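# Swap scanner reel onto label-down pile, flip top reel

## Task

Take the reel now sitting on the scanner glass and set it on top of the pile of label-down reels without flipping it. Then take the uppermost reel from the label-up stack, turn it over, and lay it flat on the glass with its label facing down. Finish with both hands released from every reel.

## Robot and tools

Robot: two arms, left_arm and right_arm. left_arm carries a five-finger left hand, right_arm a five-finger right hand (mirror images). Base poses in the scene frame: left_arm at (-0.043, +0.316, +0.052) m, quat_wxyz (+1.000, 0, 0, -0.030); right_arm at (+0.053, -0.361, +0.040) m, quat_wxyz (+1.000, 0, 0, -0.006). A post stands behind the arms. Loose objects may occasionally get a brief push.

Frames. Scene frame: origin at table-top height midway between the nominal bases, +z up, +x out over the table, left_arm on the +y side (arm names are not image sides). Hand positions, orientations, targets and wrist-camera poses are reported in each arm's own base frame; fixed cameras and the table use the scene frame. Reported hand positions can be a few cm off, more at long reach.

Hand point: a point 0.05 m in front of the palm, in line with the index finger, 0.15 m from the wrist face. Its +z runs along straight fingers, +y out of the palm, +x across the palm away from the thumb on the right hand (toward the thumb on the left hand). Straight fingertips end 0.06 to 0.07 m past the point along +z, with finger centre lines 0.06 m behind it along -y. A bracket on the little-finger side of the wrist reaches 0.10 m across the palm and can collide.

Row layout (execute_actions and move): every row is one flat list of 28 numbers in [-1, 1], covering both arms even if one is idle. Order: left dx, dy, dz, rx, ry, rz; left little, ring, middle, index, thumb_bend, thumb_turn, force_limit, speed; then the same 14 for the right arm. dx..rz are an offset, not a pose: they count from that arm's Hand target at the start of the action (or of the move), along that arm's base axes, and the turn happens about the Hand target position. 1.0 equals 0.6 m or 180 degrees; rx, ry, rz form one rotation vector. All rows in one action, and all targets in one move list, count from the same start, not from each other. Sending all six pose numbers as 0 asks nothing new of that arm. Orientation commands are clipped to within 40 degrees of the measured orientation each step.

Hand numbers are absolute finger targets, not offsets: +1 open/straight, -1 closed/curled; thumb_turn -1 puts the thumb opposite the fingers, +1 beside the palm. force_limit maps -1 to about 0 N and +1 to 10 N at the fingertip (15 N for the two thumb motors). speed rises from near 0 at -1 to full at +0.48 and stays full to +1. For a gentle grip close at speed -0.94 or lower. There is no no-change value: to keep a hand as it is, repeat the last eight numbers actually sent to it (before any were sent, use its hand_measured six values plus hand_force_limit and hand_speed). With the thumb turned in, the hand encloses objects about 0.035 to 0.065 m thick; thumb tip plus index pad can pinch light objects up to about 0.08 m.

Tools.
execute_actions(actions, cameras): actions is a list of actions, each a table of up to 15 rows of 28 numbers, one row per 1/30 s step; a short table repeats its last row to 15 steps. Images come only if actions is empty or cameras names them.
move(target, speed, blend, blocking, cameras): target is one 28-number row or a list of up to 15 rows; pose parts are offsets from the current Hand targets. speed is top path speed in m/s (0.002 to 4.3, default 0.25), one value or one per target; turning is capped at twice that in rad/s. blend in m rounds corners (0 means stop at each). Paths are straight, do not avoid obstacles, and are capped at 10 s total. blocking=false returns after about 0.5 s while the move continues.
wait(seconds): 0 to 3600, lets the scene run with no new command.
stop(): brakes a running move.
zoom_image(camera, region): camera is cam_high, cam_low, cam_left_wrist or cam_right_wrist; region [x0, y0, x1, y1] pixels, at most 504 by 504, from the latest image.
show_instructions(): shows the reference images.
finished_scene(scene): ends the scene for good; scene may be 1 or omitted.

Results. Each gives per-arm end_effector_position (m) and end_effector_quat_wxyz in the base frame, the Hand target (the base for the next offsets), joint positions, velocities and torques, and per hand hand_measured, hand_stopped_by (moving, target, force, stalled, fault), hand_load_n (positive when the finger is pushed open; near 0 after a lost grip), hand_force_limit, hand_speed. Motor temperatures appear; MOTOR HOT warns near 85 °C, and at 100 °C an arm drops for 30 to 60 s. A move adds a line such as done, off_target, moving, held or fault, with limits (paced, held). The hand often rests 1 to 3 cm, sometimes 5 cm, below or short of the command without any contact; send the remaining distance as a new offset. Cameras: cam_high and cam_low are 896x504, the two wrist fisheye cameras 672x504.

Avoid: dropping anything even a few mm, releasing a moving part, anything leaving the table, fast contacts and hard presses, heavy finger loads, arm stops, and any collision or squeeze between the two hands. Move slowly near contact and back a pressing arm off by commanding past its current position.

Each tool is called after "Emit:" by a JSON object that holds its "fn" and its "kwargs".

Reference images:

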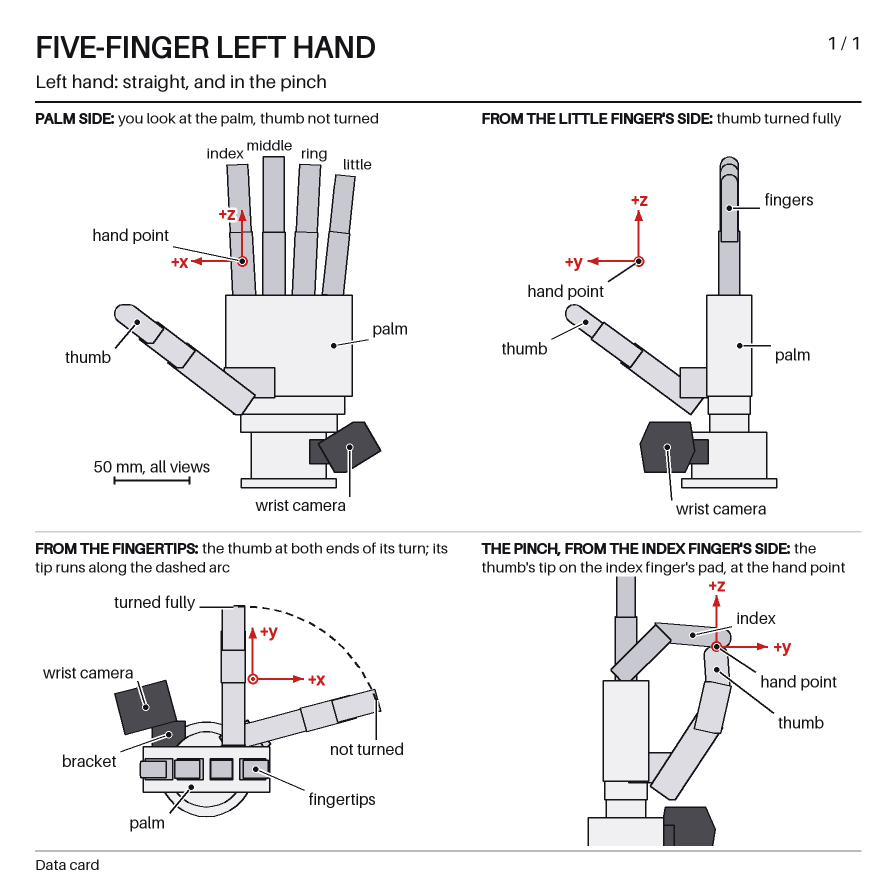

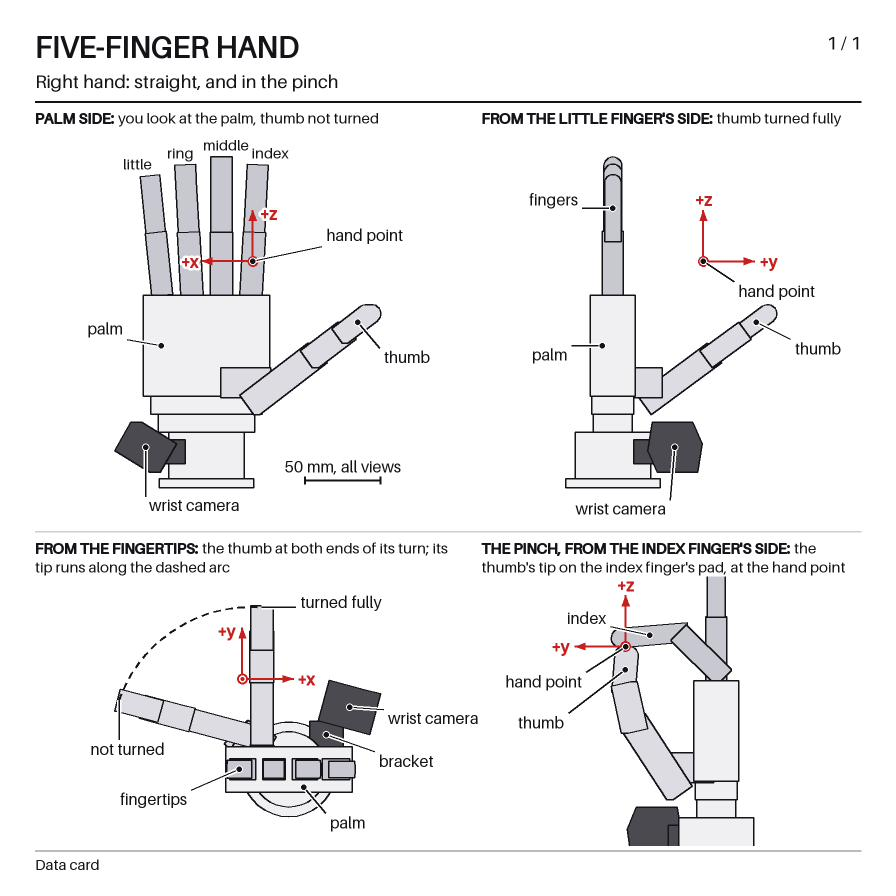

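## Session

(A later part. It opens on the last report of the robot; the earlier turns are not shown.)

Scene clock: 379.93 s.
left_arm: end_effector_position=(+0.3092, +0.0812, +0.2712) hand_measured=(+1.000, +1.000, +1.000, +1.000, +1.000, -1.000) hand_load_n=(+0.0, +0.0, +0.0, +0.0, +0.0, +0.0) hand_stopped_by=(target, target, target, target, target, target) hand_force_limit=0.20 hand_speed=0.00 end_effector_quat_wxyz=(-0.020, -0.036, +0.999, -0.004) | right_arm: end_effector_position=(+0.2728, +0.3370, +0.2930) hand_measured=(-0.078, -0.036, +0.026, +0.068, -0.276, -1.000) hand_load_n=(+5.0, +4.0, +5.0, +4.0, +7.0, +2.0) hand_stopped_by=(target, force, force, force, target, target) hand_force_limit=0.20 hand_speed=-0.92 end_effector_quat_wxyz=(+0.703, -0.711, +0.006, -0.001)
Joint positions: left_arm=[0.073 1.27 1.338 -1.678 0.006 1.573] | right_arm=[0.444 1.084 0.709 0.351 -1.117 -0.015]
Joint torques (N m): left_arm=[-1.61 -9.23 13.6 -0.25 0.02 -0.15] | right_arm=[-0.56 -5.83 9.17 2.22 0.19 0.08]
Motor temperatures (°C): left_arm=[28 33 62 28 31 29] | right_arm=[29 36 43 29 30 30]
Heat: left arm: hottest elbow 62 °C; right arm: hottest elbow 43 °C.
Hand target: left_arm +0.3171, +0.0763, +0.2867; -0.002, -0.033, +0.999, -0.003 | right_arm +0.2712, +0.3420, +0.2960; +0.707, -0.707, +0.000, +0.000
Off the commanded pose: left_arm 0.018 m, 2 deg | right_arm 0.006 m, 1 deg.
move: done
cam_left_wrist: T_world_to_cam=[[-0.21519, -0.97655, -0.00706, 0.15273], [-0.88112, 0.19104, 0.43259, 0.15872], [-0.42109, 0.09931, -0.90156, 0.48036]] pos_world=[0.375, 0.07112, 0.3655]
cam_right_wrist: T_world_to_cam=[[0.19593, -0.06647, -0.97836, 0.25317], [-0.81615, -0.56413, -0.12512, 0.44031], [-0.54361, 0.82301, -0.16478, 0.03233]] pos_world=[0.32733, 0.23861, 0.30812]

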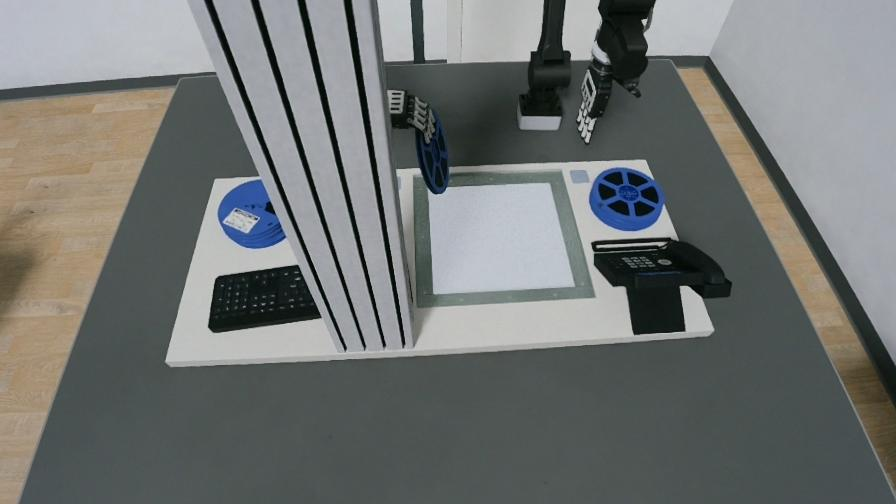

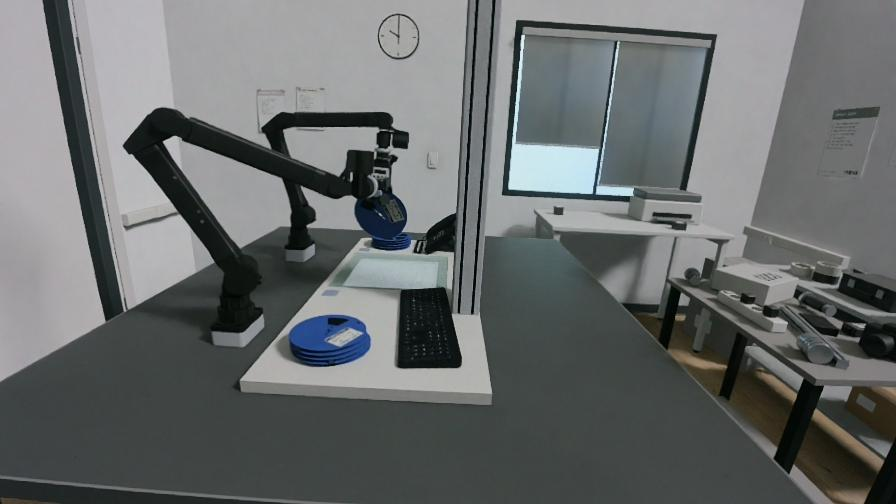

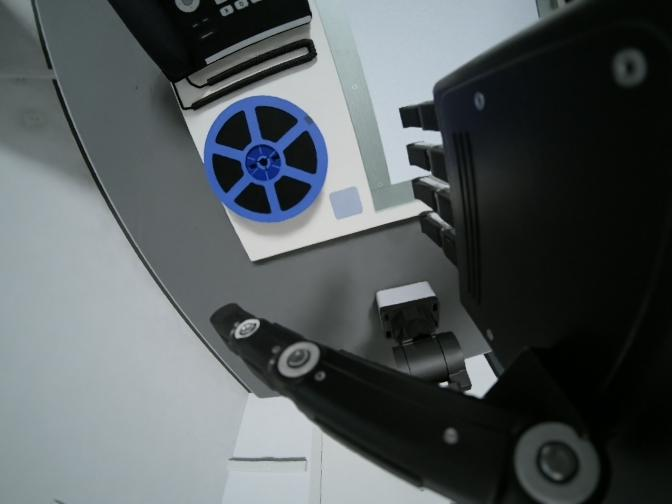

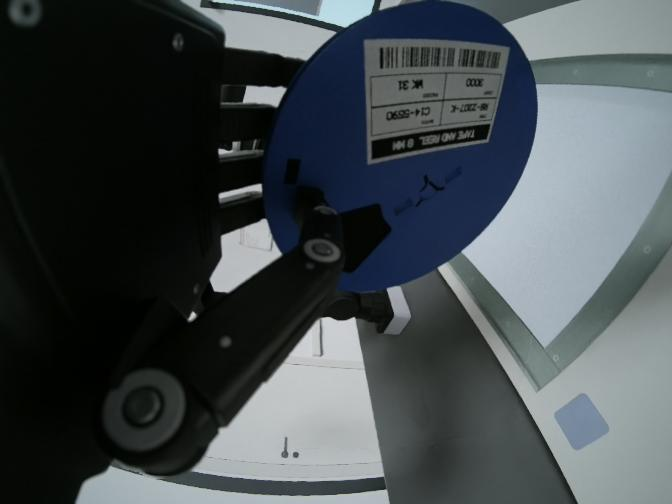

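Emit:
{"fn": "zoom_image", "kwargs": {"camera": "cam_low", "region": [320, 130, 440, 260]}}

Emit:
{"fn": "zoom_image", "kwargs": {"camera": "cam_high", "region": [370, 70, 490, 210]}}

Scaled by 3.877 from the camera's image (finer frame: 1280x720).

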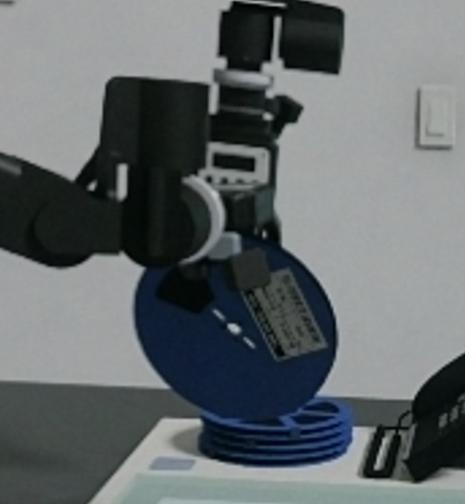

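Scaled by 3.600 from the camera's image (finer frame: 1280x720).

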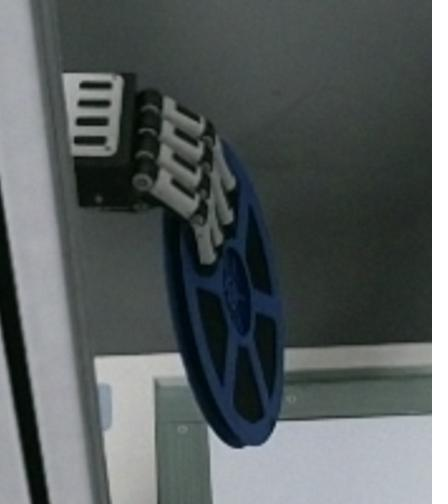

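Emit:
{"fn": "zoom_image", "kwargs": {"camera": "cam_high", "region": [385, 80, 455, 150]}}

Scaled by 7.200 from the camera's image (finer frame: 1280x720).

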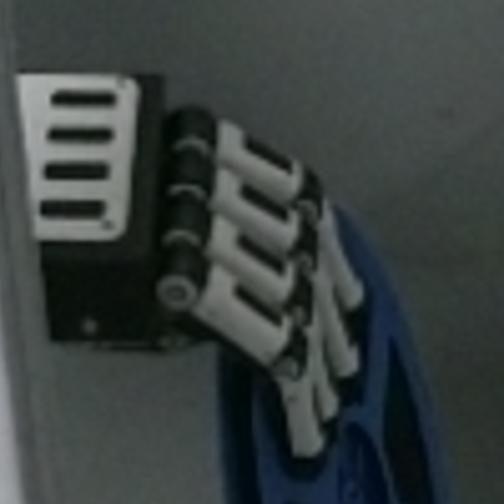

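Emit:
{"fn": "move", "kwargs": {"target": [0.008,-0.355,-0.065,-0.3587,-0.3706,-0.4237, 0.34,0.34,0.34,0.34,1,-1,0.2,0, 0,0,0,0,0,0, -0.08,-0.07,-0.03,0.0,-0.28,-1,0.2,-0.92], "cameras": ["all"], "speed": 0.3}}

Scene clock: 395.33 s.
left_arm: end_effector_position=(+0.3228, -0.1331, +0.2457) hand_measured=(+0.340, +0.340, +0.340, +0.340, +1.000, -1.000) hand_load_n=(+0.0, +0.0, +0.0, +0.5, +0.0, +0.0) hand_stopped_by=(target, target, target, target, target, target) hand_force_limit=0.20 hand_speed=0.00 end_effector_quat_wxyz=(+0.545, +0.444, +0.553, -0.449) | right_arm: end_effector_position=(+0.2727, +0.3370, +0.2931) hand_measured=(-0.078, -0.036, +0.026, +0.068, -0.276, -1.000) hand_load_n=(+5.0, +4.0, +5.0, +4.0, +7.0, +2.0) hand_stopped_by=(target, force, force, force, target, target) hand_force_limit=0.20 hand_speed=-0.92 end_effector_quat_wxyz=(+0.703, -0.711, +0.006, -0.001)
Joint positions: left_arm=[0.198 0.802 0.439 -0.149 1.562 2.07] | right_arm=[0.444 1.084 0.709 0.351 -1.117 -0.014]
Joint torques (N m): left_arm=[-1.49 -2.73 10.21 1.58 0.54 0.11] | right_arm=[-0.5 -5.77 9.13 2.22 0.18 0.07]
Motor temperatures (°C): left_arm=[28 33 61 28 31 29] | right_arm=[29 35 42 30 29 30]
Heat: left arm: hottest elbow 61 °C; right arm: hottest elbow 42 °C.
Hand target: left_arm +0.3220, -0.1368, +0.2476; +0.463, +0.536, +0.516, -0.482 | right_arm +0.2711, +0.3420, +0.2960; +0.707, -0.707, +0.000, +0.000
Off the commanded pose: left_arm 0.004 m, 15 deg | right_arm 0.006 m, 1 deg.
joint sent to its limit (left arm) — joint 5 (wrist yaw), upper limit; joint 6 (wrist roll), upper limit. The joint targets are off in orientation, not in position.
move: off_target (left_arm)
cam_left_wrist: T_world_to_cam=[[-0.93705, -0.21926, -0.27178, 0.34505], [0.15225, 0.44389, -0.88305, 0.24609], [0.31426, -0.86884, -0.38256, -0.00935]] pos_world=[0.2888, -0.04171, 0.30751]
cam_right_wrist: T_world_to_cam=[[0.19486, -0.06645, -0.97858, 0.25359], [-0.81628, -0.56415, -0.12423, 0.44008], [-0.5438, 0.823, -0.16417, 0.03221]] pos_world=[0.32733, 0.23861, 0.30812]

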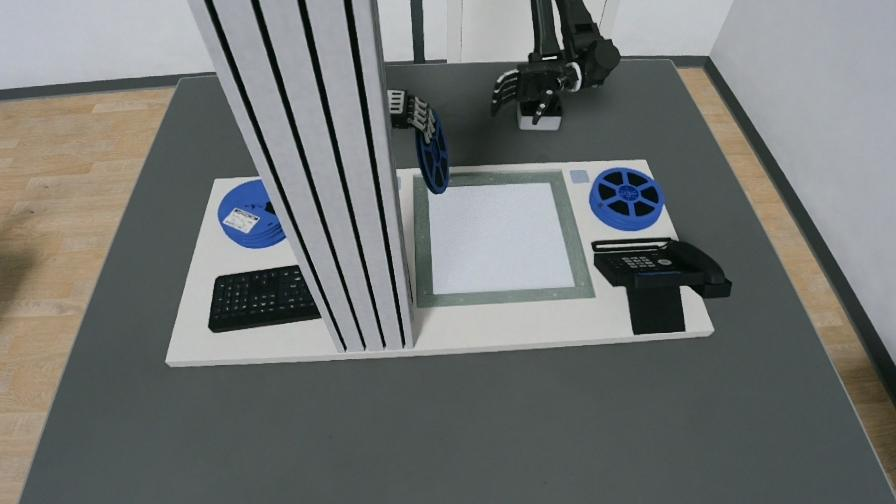

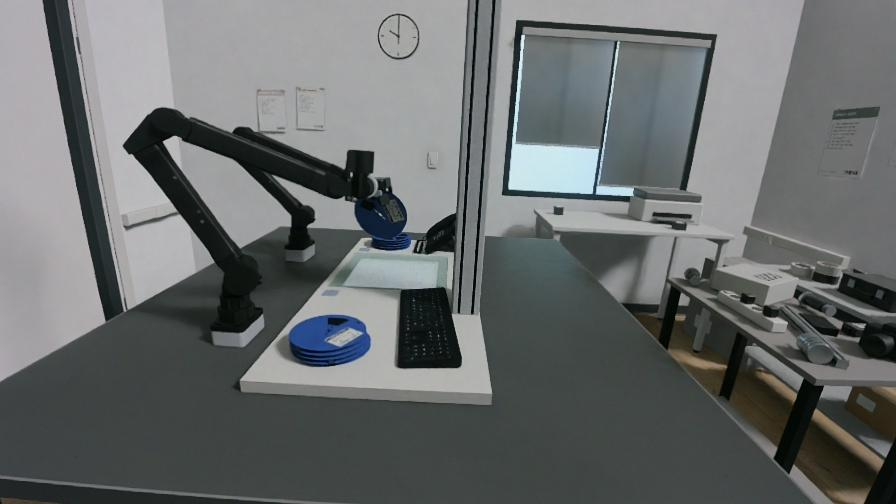

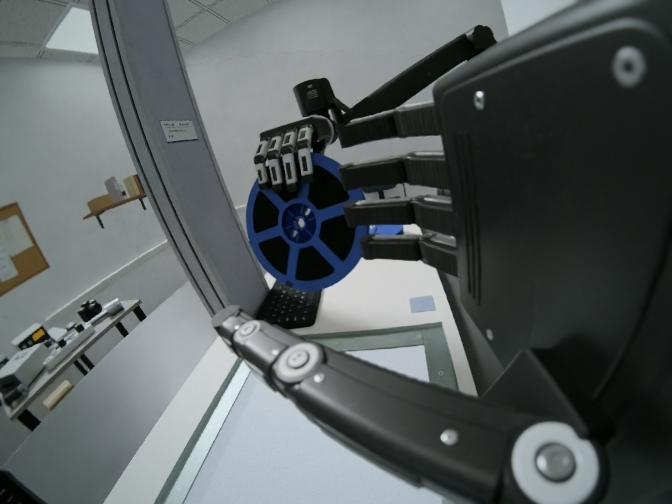

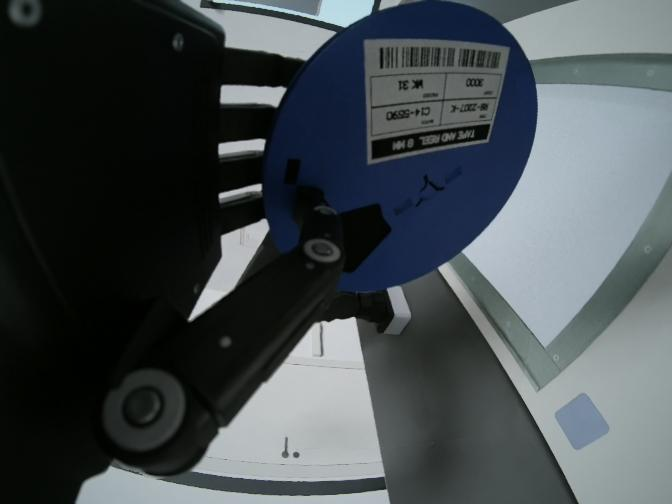

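Emit:
{"fn": "move", "kwargs": {"target": [-0.077,-0.262,-0.095,0,0,0, 0.34,0.34,0.34,0.34,1,-1,0.2,0, 0,0,0,0,0,0, -0.08,-0.07,-0.03,0.0,-0.28,-1,0.2,-0.92], "cameras": ["all"], "speed": 0.12}}

Scene clock: 398.33 s.
left_arm: end_effector_position=(+0.2766, -0.2893, +0.1887) hand_measured=(+0.340, +0.340, +0.340, +0.340, +1.000, -1.000) hand_load_n=(+0.0, +0.0, +0.0, +0.0, +0.0, +0.0) hand_stopped_by=(target, target, target, target, target, target) hand_force_limit=0.20 hand_speed=0.00 end_effector_quat_wxyz=(+0.463, +0.534, +0.520, -0.479) | right_arm: end_effector_position=(+0.2727, +0.3370, +0.2931) hand_measured=(-0.078, -0.036, +0.026, +0.068, -0.276, -1.000) hand_load_n=(+5.0, +4.0, +5.0, +4.0, +7.0, +2.5) hand_stopped_by=(target, force, force, force, target, target) hand_force_limit=0.20 hand_speed=-0.92 end_effector_quat_wxyz=(+0.703, -0.711, +0.006, -0.001)
Joint positions: left_arm=[-0.413 0.949 0.351 0.305 1.173 1.838] | right_arm=[0.444 1.084 0.709 0.351 -1.117 -0.014]
Joint torques (N m): left_arm=[-1.44 -3.55 9.83 1.84 0.11 -0.1] | right_arm=[-0.73 -5.83 9.14 2.18 0.2 0.09]
Motor temperatures (°C): left_arm=[28 33 60 28 31 29] | right_arm=[29 35 42 30 29 30]
Heat: left arm: hottest elbow 60 °C; right arm: hottest elbow 42 °C.
Hand target: left_arm +0.2758, -0.2939, +0.1906; +0.463, +0.536, +0.516, -0.482 | right_arm +0.2711, +0.3420, +0.2960; +0.707, -0.707, +0.000, +0.000
Off the commanded pose: left_arm 0.005 m, 1 deg | right_arm 0.006 m, 1 deg.
move: done
cam_left_wrist: T_world_to_cam=[[-0.95901, 0.03644, -0.28101, 0.33386], [0.26243, 0.48828, -0.8323, 0.24485], [0.10689, -0.87193, -0.47782, -0.07781]] pos_world=[0.26423, -0.19957, 0.26043]
cam_right_wrist: T_world_to_cam=[[0.19486, -0.06645, -0.97858, 0.25359], [-0.81628, -0.56415, -0.12423, 0.44008], [-0.5438, 0.823, -0.16417, 0.03221]] pos_world=[0.32733, 0.23861, 0.30812]

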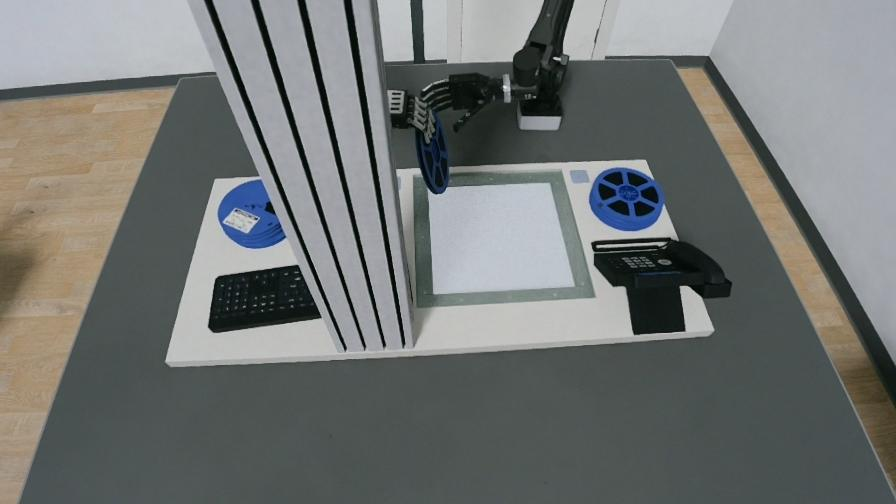

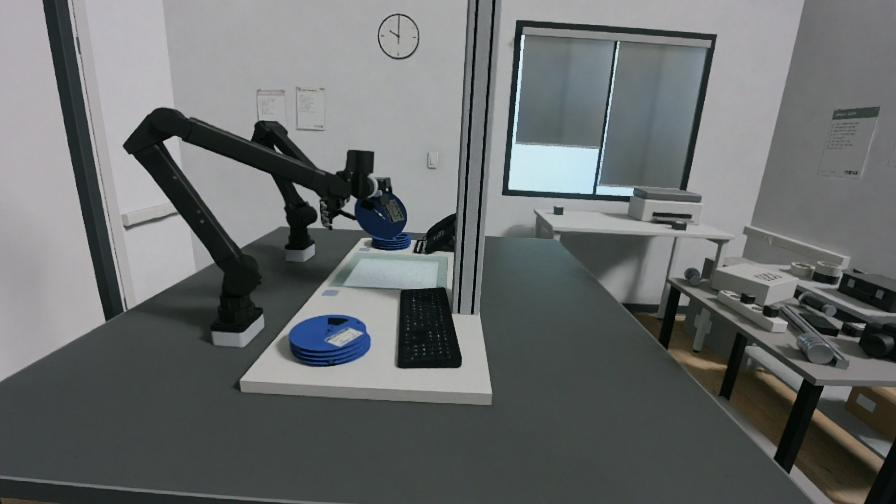

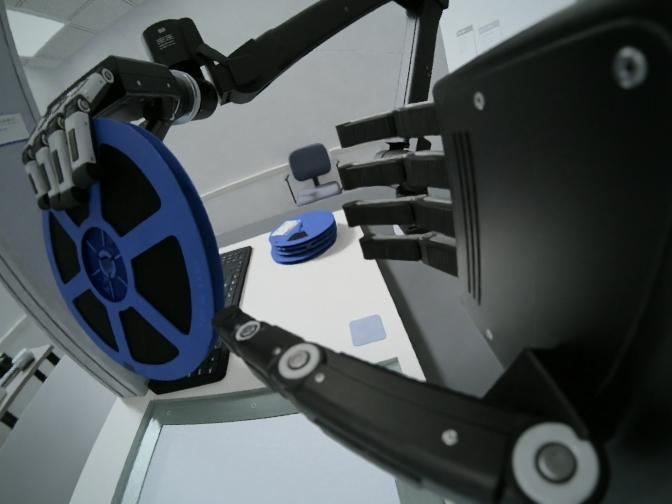

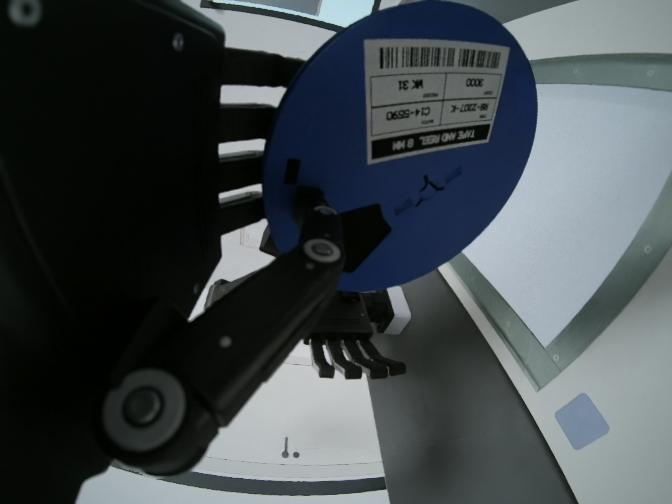

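Emit:
{"fn": "zoom_image", "kwargs": {"camera": "cam_low", "region": [290, 140, 430, 260]}}

Emit:
{"fn": "zoom_image", "kwargs": {"camera": "cam_high", "region": [380, 60, 520, 200]}}

Scaled by 3.600 from the camera's image (finer frame: 1280x720).

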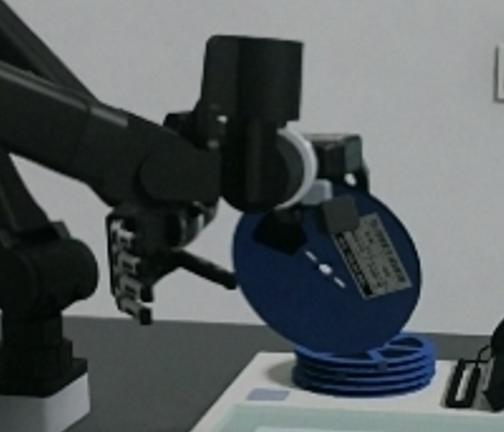

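Scaled by 3.600 from the camera's image (finer frame: 1280x720).

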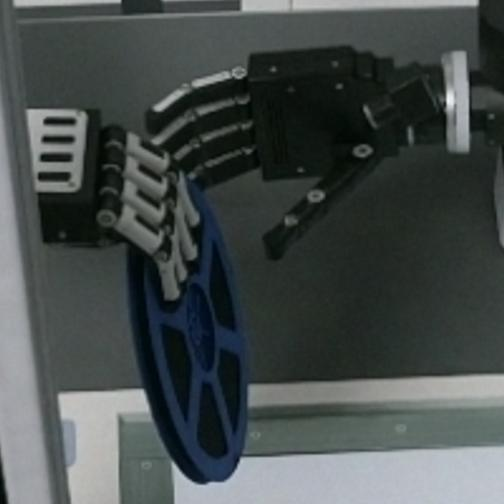

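Emit:
{"fn": "zoom_image", "kwargs": {"camera": "cam_left_wrist", "region": [10, 90, 260, 400]}}

Scaled by 1.626 from the camera's image (finer frame: 960x720).

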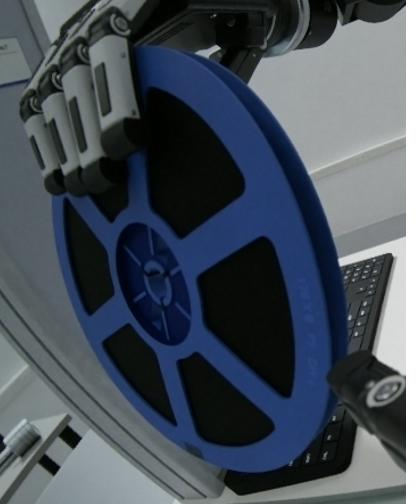

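Emit:
{"fn": "move", "kwargs": {"target": [0,0,0,0,0,0, 0.34,0.34,0.34,0.34,1,-1,0.2,0, 0,0,0,-0.0568,0.0037,0.0179, -0.08,-0.07,-0.03,0.0,-0.28,-1,0.2,-0.92], "cameras": ["all"], "speed": 0.1}}

Emit:
{"fn": "zoom_image", "kwargs": {"camera": "cam_high", "region": [380, 60, 520, 200]}}

Emit:
{"fn": "zoom_image", "kwargs": {"camera": "cam_low", "region": [290, 140, 430, 260]}}

Emit:
{"fn": "zoom_image", "kwargs": {"camera": "cam_left_wrist", "region": [10, 90, 260, 400]}}

Scene clock: 404.53 s.
left_arm: end_effector_position=(+0.2766, -0.2893, +0.1886) hand_measured=(+0.340, +0.340, +0.340, +0.340, +1.000, -1.000) hand_load_n=(+0.0, +0.0, +0.0, +0.0, +0.0, +0.0) hand_stopped_by=(target, target, target, target, target, target) hand_force_limit=0.20 hand_speed=0.00 end_effector_quat_wxyz=(+0.463, +0.534, +0.520, -0.479) | right_arm: end_effector_position=(+0.2652, +0.3317, +0.2746) hand_measured=(-0.078, -0.036, +0.026, +0.068, -0.276, -1.000) hand_load_n=(+5.0, +4.0, +5.0, +4.0, +6.5, +2.0) hand_stopped_by=(target, force, force, force, target, target) hand_force_limit=0.20 hand_speed=-0.92 end_effector_quat_wxyz=(-0.635, +0.772, -0.006, -0.036)
Joint positions: left_arm=[-0.413 0.949 0.351 0.305 1.173 1.838] | right_arm=[0.465 1.094 0.837 -0.192 -1.114 -0.344]
Joint torques (N m): left_arm=[-1.44 -3.55 9.81 1.87 0.11 -0.09] | right_arm=[-0.44 -6.24 13.34 1.1 -0.32 -0.13]
Motor temperatures (°C): left_arm=[28 33 59 28 31 29] | right_arm=[29 35 42 30 29 30]
Heat: left arm: hottest elbow 59 °C; right arm: hottest elbow 42 °C.
Hand target: left_arm +0.2758, -0.2939, +0.1906; +0.463, +0.536, +0.516, -0.482 | right_arm +0.2712, +0.3420, +0.2960; -0.641, +0.767, +0.016, -0.024
Off the commanded pose: left_arm 0.005 m, 1 deg | right_arm 0.024 m, 3 deg.
move: off_target (right_arm)
cam_left_wrist: T_world_to_cam=[[-0.95924, 0.03635, -0.28026, 0.33367], [0.26173, 0.4883, -0.8325, 0.24502], [0.10659, -0.87192, -0.47791, -0.07776]] pos_world=[0.26423, -0.19957, 0.26033]
cam_right_wrist: T_world_to_cam=[[0.15152, -0.23558, -0.95997, 0.29922], [-0.78837, -0.61463, 0.02639, 0.39665], [-0.59625, 0.75282, -0.27886, 0.0981]] pos_world=[0.32586, 0.24043, 0.30413]

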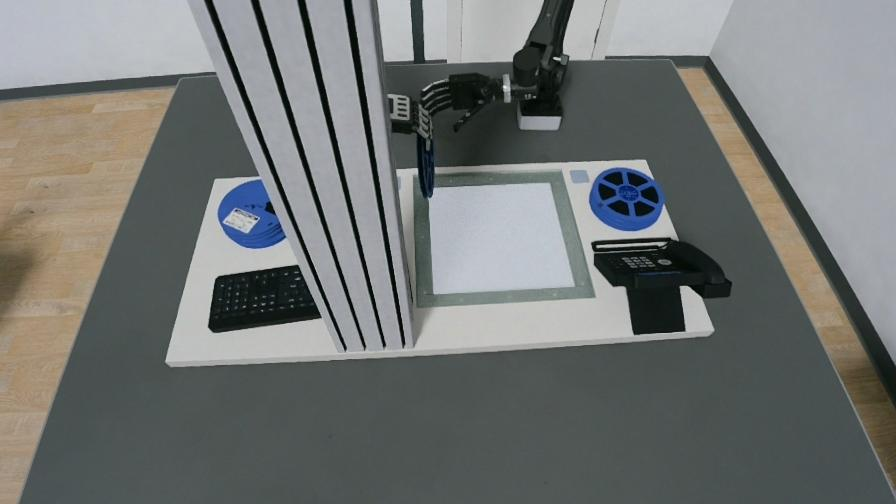

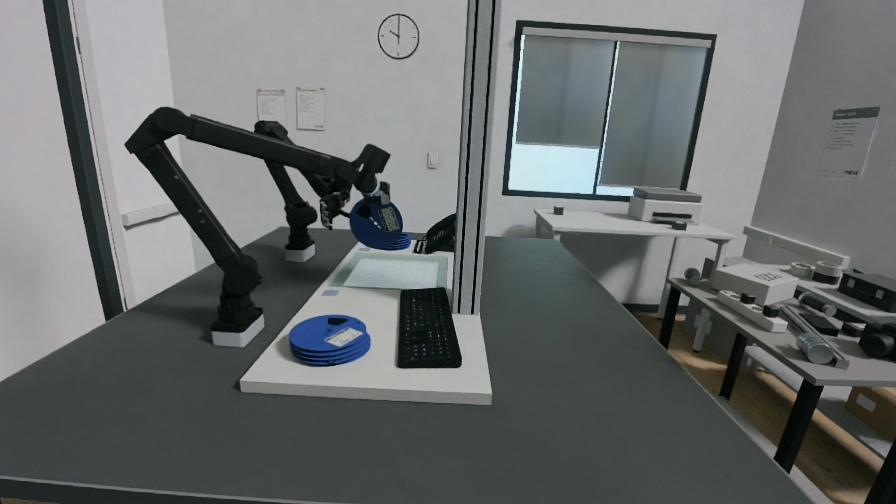

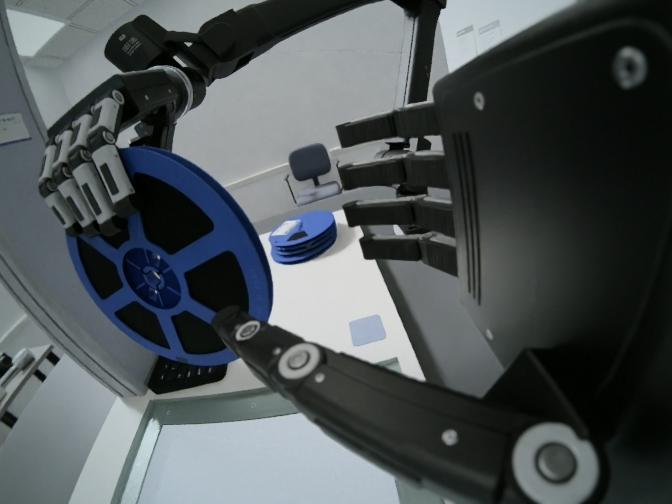

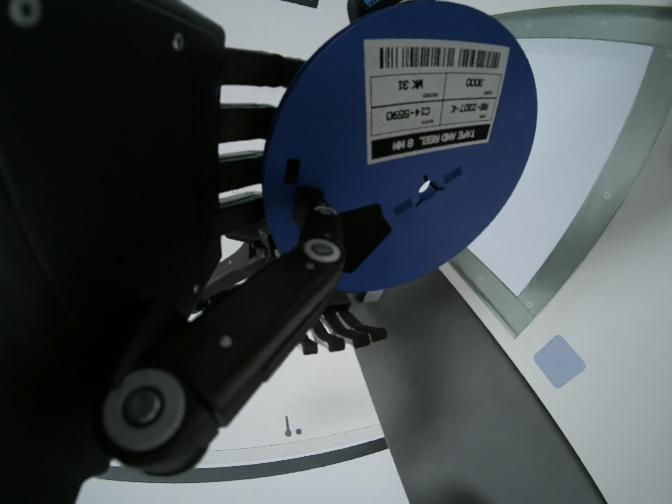

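Scaled by 3.600 from the camera's image (finer frame: 1280x720).

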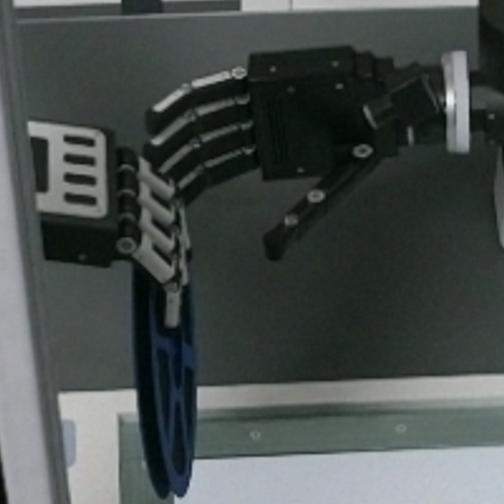

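Scaled by 3.600 from the camera's image (finer frame: 1280x720).

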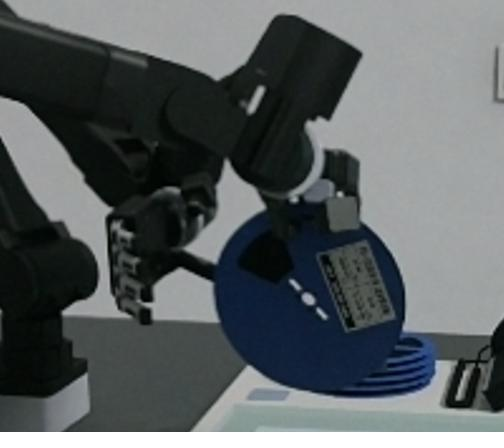

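Scaled by 1.626 from the camera's image (finer frame: 960x720).

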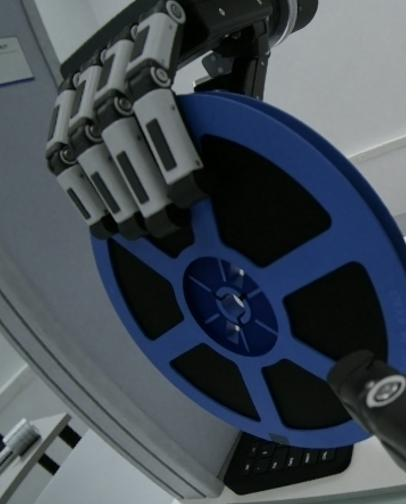

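Emit:
{"fn": "move", "kwargs": {"target": [0.0517,-0.0337,-0.02,0,0,0, 0.44,0.44,0.44,0.44,1,-1,0.2,0, 0,0,0,0,0,0, -0.08,-0.07,-0.03,0.0,-0.28,-1,0.2,-0.92], "cameras": ["all"], "speed": 0.06}}

Emit:
{"fn": "zoom_image", "kwargs": {"camera": "cam_high", "region": [380, 70, 490, 200]}}

Emit:
{"fn": "zoom_image", "kwargs": {"camera": "cam_low", "region": [300, 150, 420, 260]}}

Scene clock: 408.30 s.
left_arm: end_effector_position=(+0.2967, -0.3023, +0.1601) hand_measured=(+0.440, +0.440, +0.440, +0.440, +1.000, -1.000) hand_load_n=(+0.0, +0.0, +0.0, +0.0, +0.0, +0.0) hand_stopped_by=(target, target, target, target, target, target) hand_force_limit=0.20 hand_speed=0.00 end_effector_quat_wxyz=(+0.451, +0.529, +0.532, -0.483) | right_arm: end_effector_position=(+0.2652, +0.3317, +0.2746) hand_measured=(-0.078, -0.036, +0.026, +0.068, -0.276, -1.000) hand_load_n=(+5.0, +4.0, +5.0, +4.0, +7.0, +2.0) hand_stopped_by=(target, force, force, force, target, target) hand_force_limit=0.20 hand_speed=-0.92 end_effector_quat_wxyz=(-0.635, +0.772, -0.006, -0.035)
Joint positions: left_arm=[-0.429 1.122 0.37 0.436 1.155 1.825] | right_arm=[0.465 1.094 0.837 -0.193 -1.114 -0.345]
Joint torques (N m): left_arm=[-1.67 -4.95 12.26 1.89 0.12 -0.08] | right_arm=[-0.21 -6.18 13.38 1.09 -0.32 -0.13]
Motor temperatures (°C): left_arm=[28 32 59 28 31 29] | right_arm=[29 35 42 30 29 30]
Heat: left arm: hottest elbow 59 °C; right arm: hottest elbow 42 °C.
Hand target: left_arm +0.3068, -0.3142, +0.1786; +0.463, +0.536, +0.516, -0.482 | right_arm +0.2711, +0.3420, +0.2960; -0.641, +0.767, +0.016, -0.024
Off the commanded pose: left_arm 0.024 m, 2 deg | right_arm 0.025 m, 3 deg.
move: off_target (left_arm)
cam_left_wrist: T_world_to_cam=[[-0.96769, 0.03768, -0.24932, 0.34336], [0.23416, 0.50105, -0.83313, 0.23449], [0.09353, -0.8646, -0.49369, -0.09629]] pos_world=[0.28636, -0.21368, 0.23342]
cam_right_wrist: T_world_to_cam=[[0.15197, -0.23562, -0.95989, 0.29906], [-0.78829, -0.61475, 0.0261, 0.39674], [-0.59624, 0.75271, -0.27916, 0.09821]] pos_world=[0.32586, 0.24043, 0.30413]

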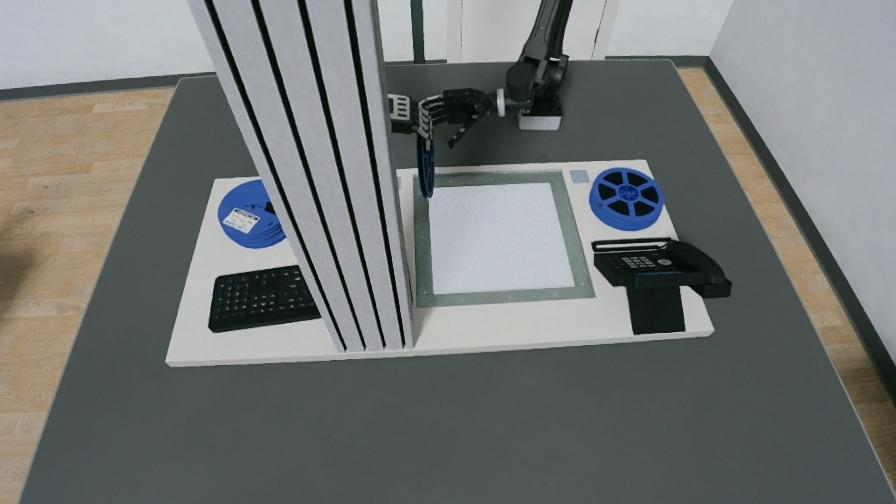

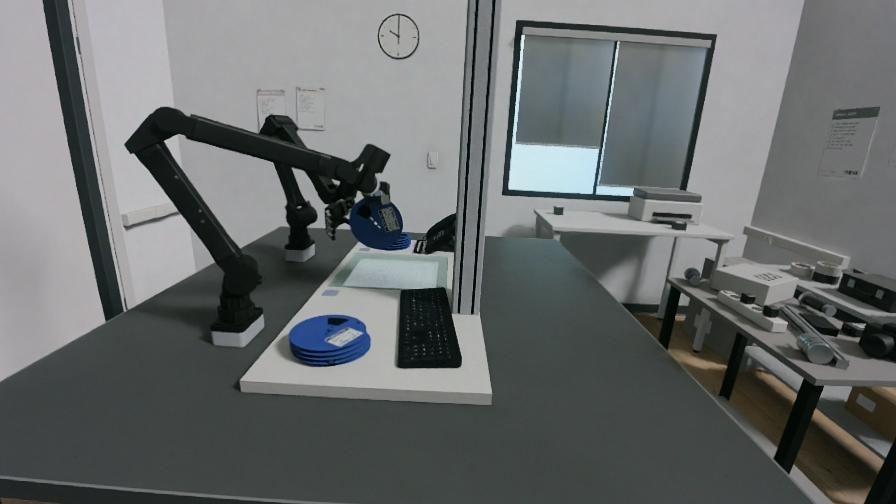

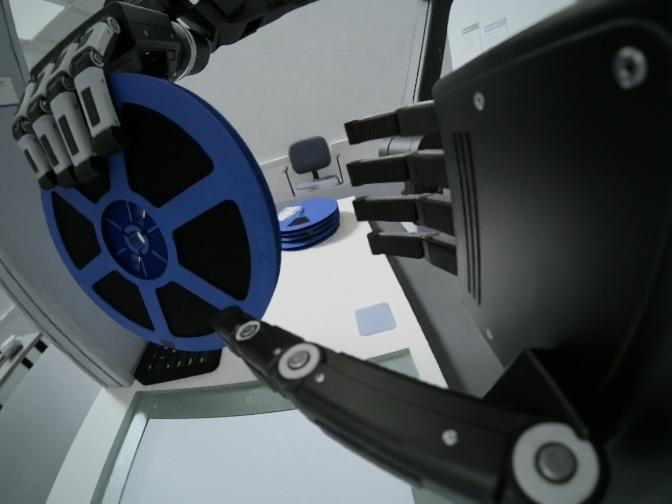

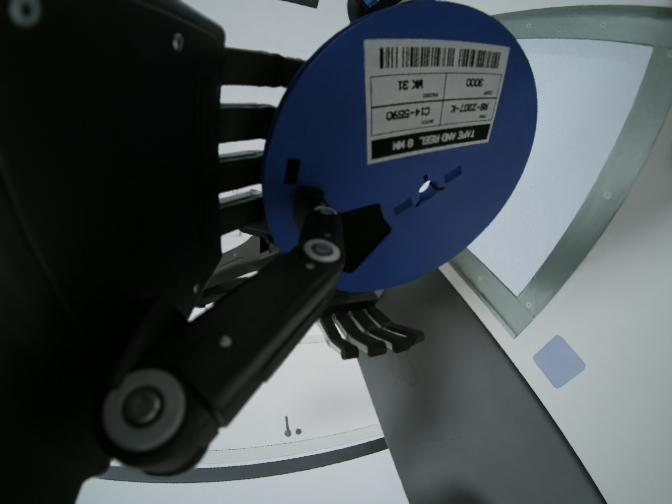

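Scaled by 3.877 from the camera's image (finer frame: 1280x720).

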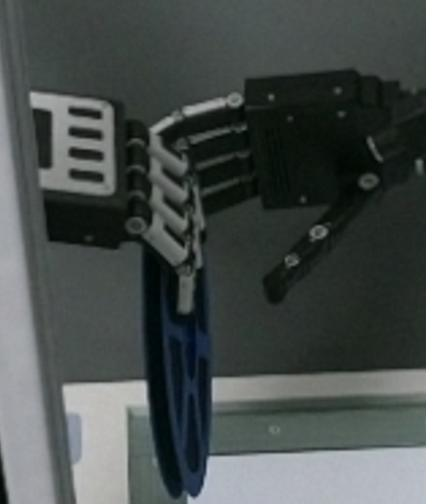

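Scaled by 4.200 from the camera's image (finer frame: 1280x720).

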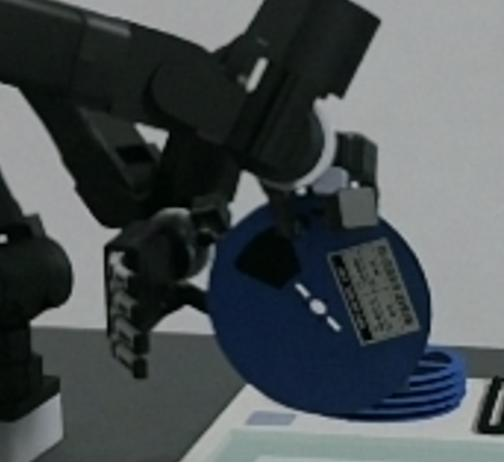

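Emit:
{"fn": "move", "kwargs": {"target": [0.0437,-0.020,0.022,0,0,0, 0.44,0.44,0.44,0.44,1,-1,0.2,0, 0,0,0,0,0,0, -0.08,-0.07,-0.03,0.0,-0.28,-1,0.2,-0.92], "cameras": ["all"], "speed": 0.06}}

Emit:
{"fn": "zoom_image", "kwargs": {"camera": "cam_low", "region": [300, 150, 420, 260]}}

Emit:
{"fn": "zoom_image", "kwargs": {"camera": "cam_high", "region": [380, 70, 490, 200]}}

Scene clock: 410.63 s.
left_arm: end_effector_position=(+0.3254, -0.3153, +0.1792) hand_measured=(+0.440, +0.440, +0.440, +0.440, +1.000, -1.000) hand_load_n=(+0.0, +0.0, -0.5, +0.0, +0.0, +0.0) hand_stopped_by=(target, target, target, target, target, target) hand_force_limit=0.20 hand_speed=0.00 end_effector_quat_wxyz=(+0.461, +0.532, +0.523, -0.480) | right_arm: end_effector_position=(+0.2652, +0.3317, +0.2746) hand_measured=(-0.078, -0.036, +0.026, +0.068, -0.276, -1.000) hand_load_n=(+5.0, +4.0, +5.0, +4.0, +6.5, +2.0) hand_stopped_by=(target, force, force, force, target, target) hand_force_limit=0.20 hand_speed=-0.92 end_effector_quat_wxyz=(-0.635, +0.772, -0.006, -0.035)
Joint positions: left_arm=[-0.429 1.181 0.458 0.437 1.155 1.824] | right_arm=[0.465 1.094 0.837 -0.193 -1.114 -0.345]
Joint torques (N m): left_arm=[-1.61 -5.83 12.41 0.92 0.13 -0.08] | right_arm=[-0.26 -6.3 13.38 1.07 -0.32 -0.12]
Motor temperatures (°C): left_arm=[28 32 58 28 31 29] | right_arm=[29 35 43 30 29 30]
Heat: left arm: hottest elbow 58 °C; right arm: hottest elbow 43 °C.
Hand target: left_arm +0.3331, -0.3262, +0.1920; +0.463, +0.536, +0.516, -0.482 | right_arm +0.2711, +0.3420, +0.2960; -0.641, +0.767, +0.016, -0.024
Off the commanded pose: left_arm 0.018 m, 1 deg | right_arm 0.024 m, 3 deg.
move: off_target (left_arm)
cam_left_wrist: T_world_to_cam=[[-0.961, 0.03404, -0.27443, 0.37766], [0.25522, 0.4912, -0.83282, 0.24023], [0.10645, -0.87038, -0.48073, -0.10917]] pos_world=[0.31324, -0.22587, 0.25123]
cam_right_wrist: T_world_to_cam=[[0.15197, -0.23562, -0.95989, 0.29906], [-0.78829, -0.61475, 0.0261, 0.39674], [-0.59624, 0.75271, -0.27916, 0.09821]] pos_world=[0.32586, 0.24043, 0.30413]

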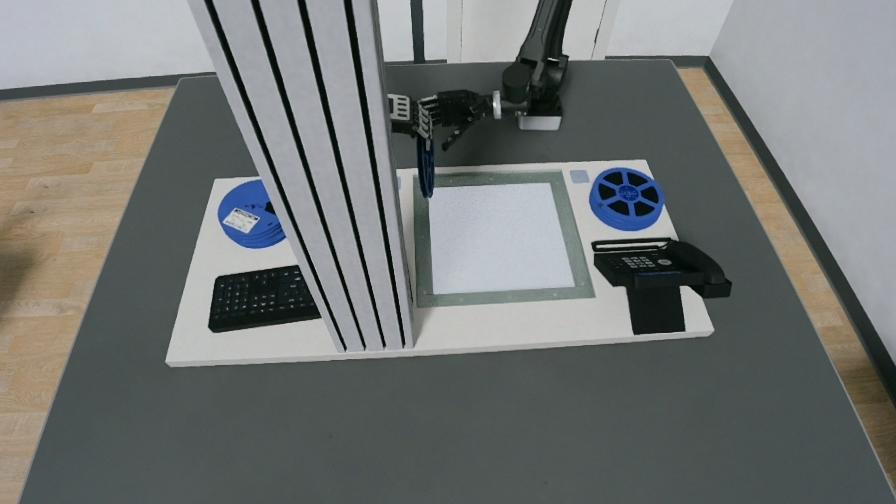

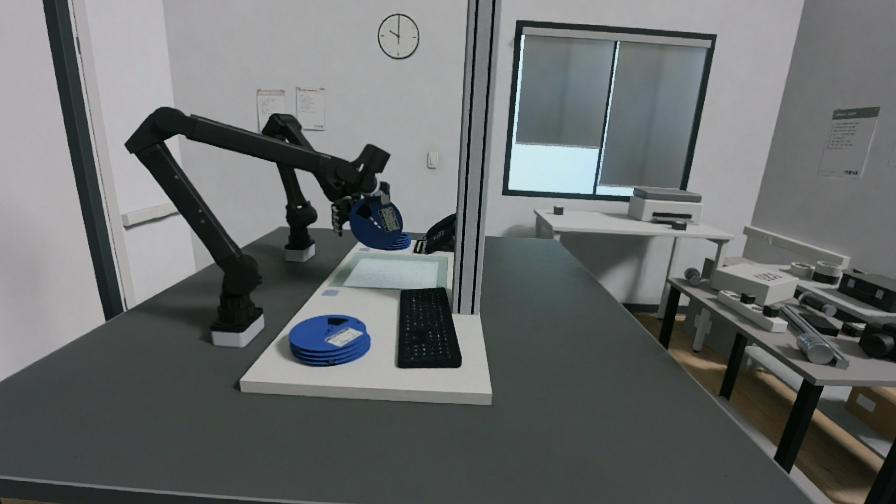

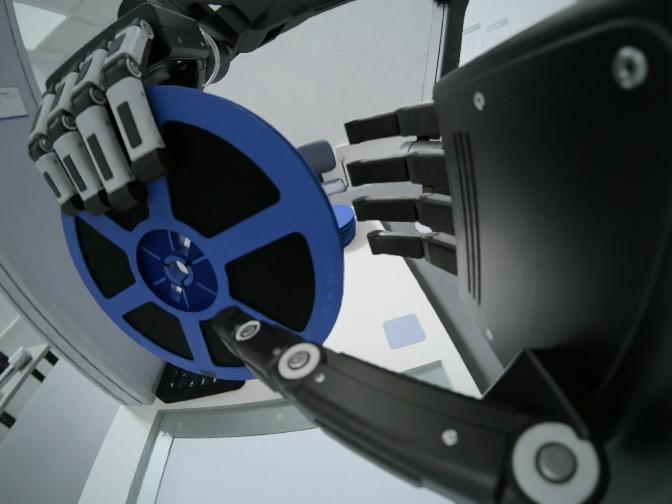

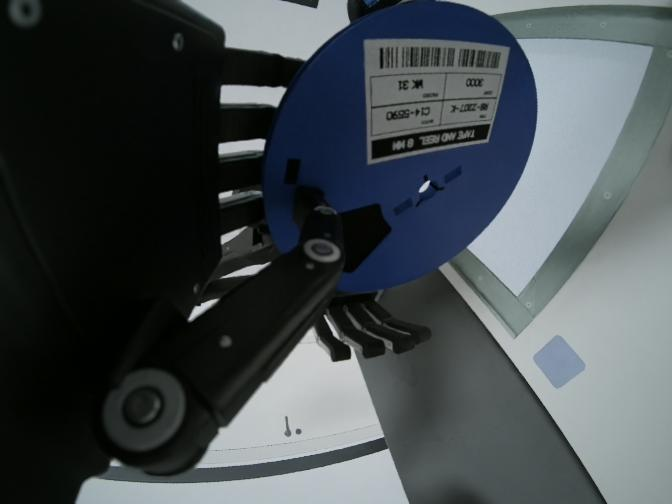

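Scaled by 4.200 from the camera's image (finer frame: 1280x720).

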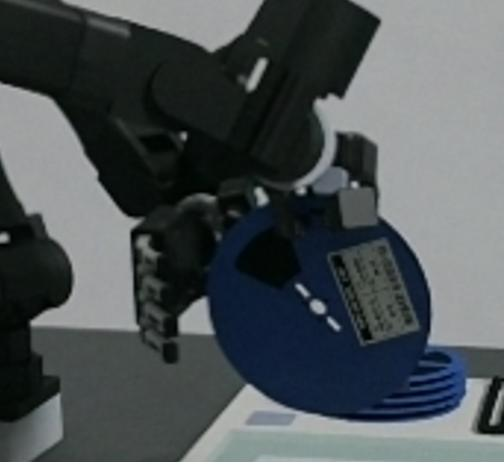

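Scaled by 3.877 from the camera's image (finer frame: 1280x720).

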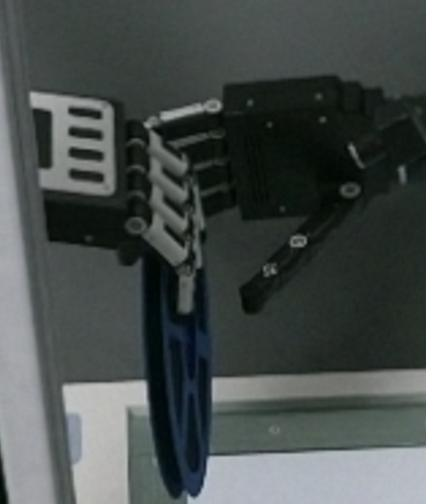

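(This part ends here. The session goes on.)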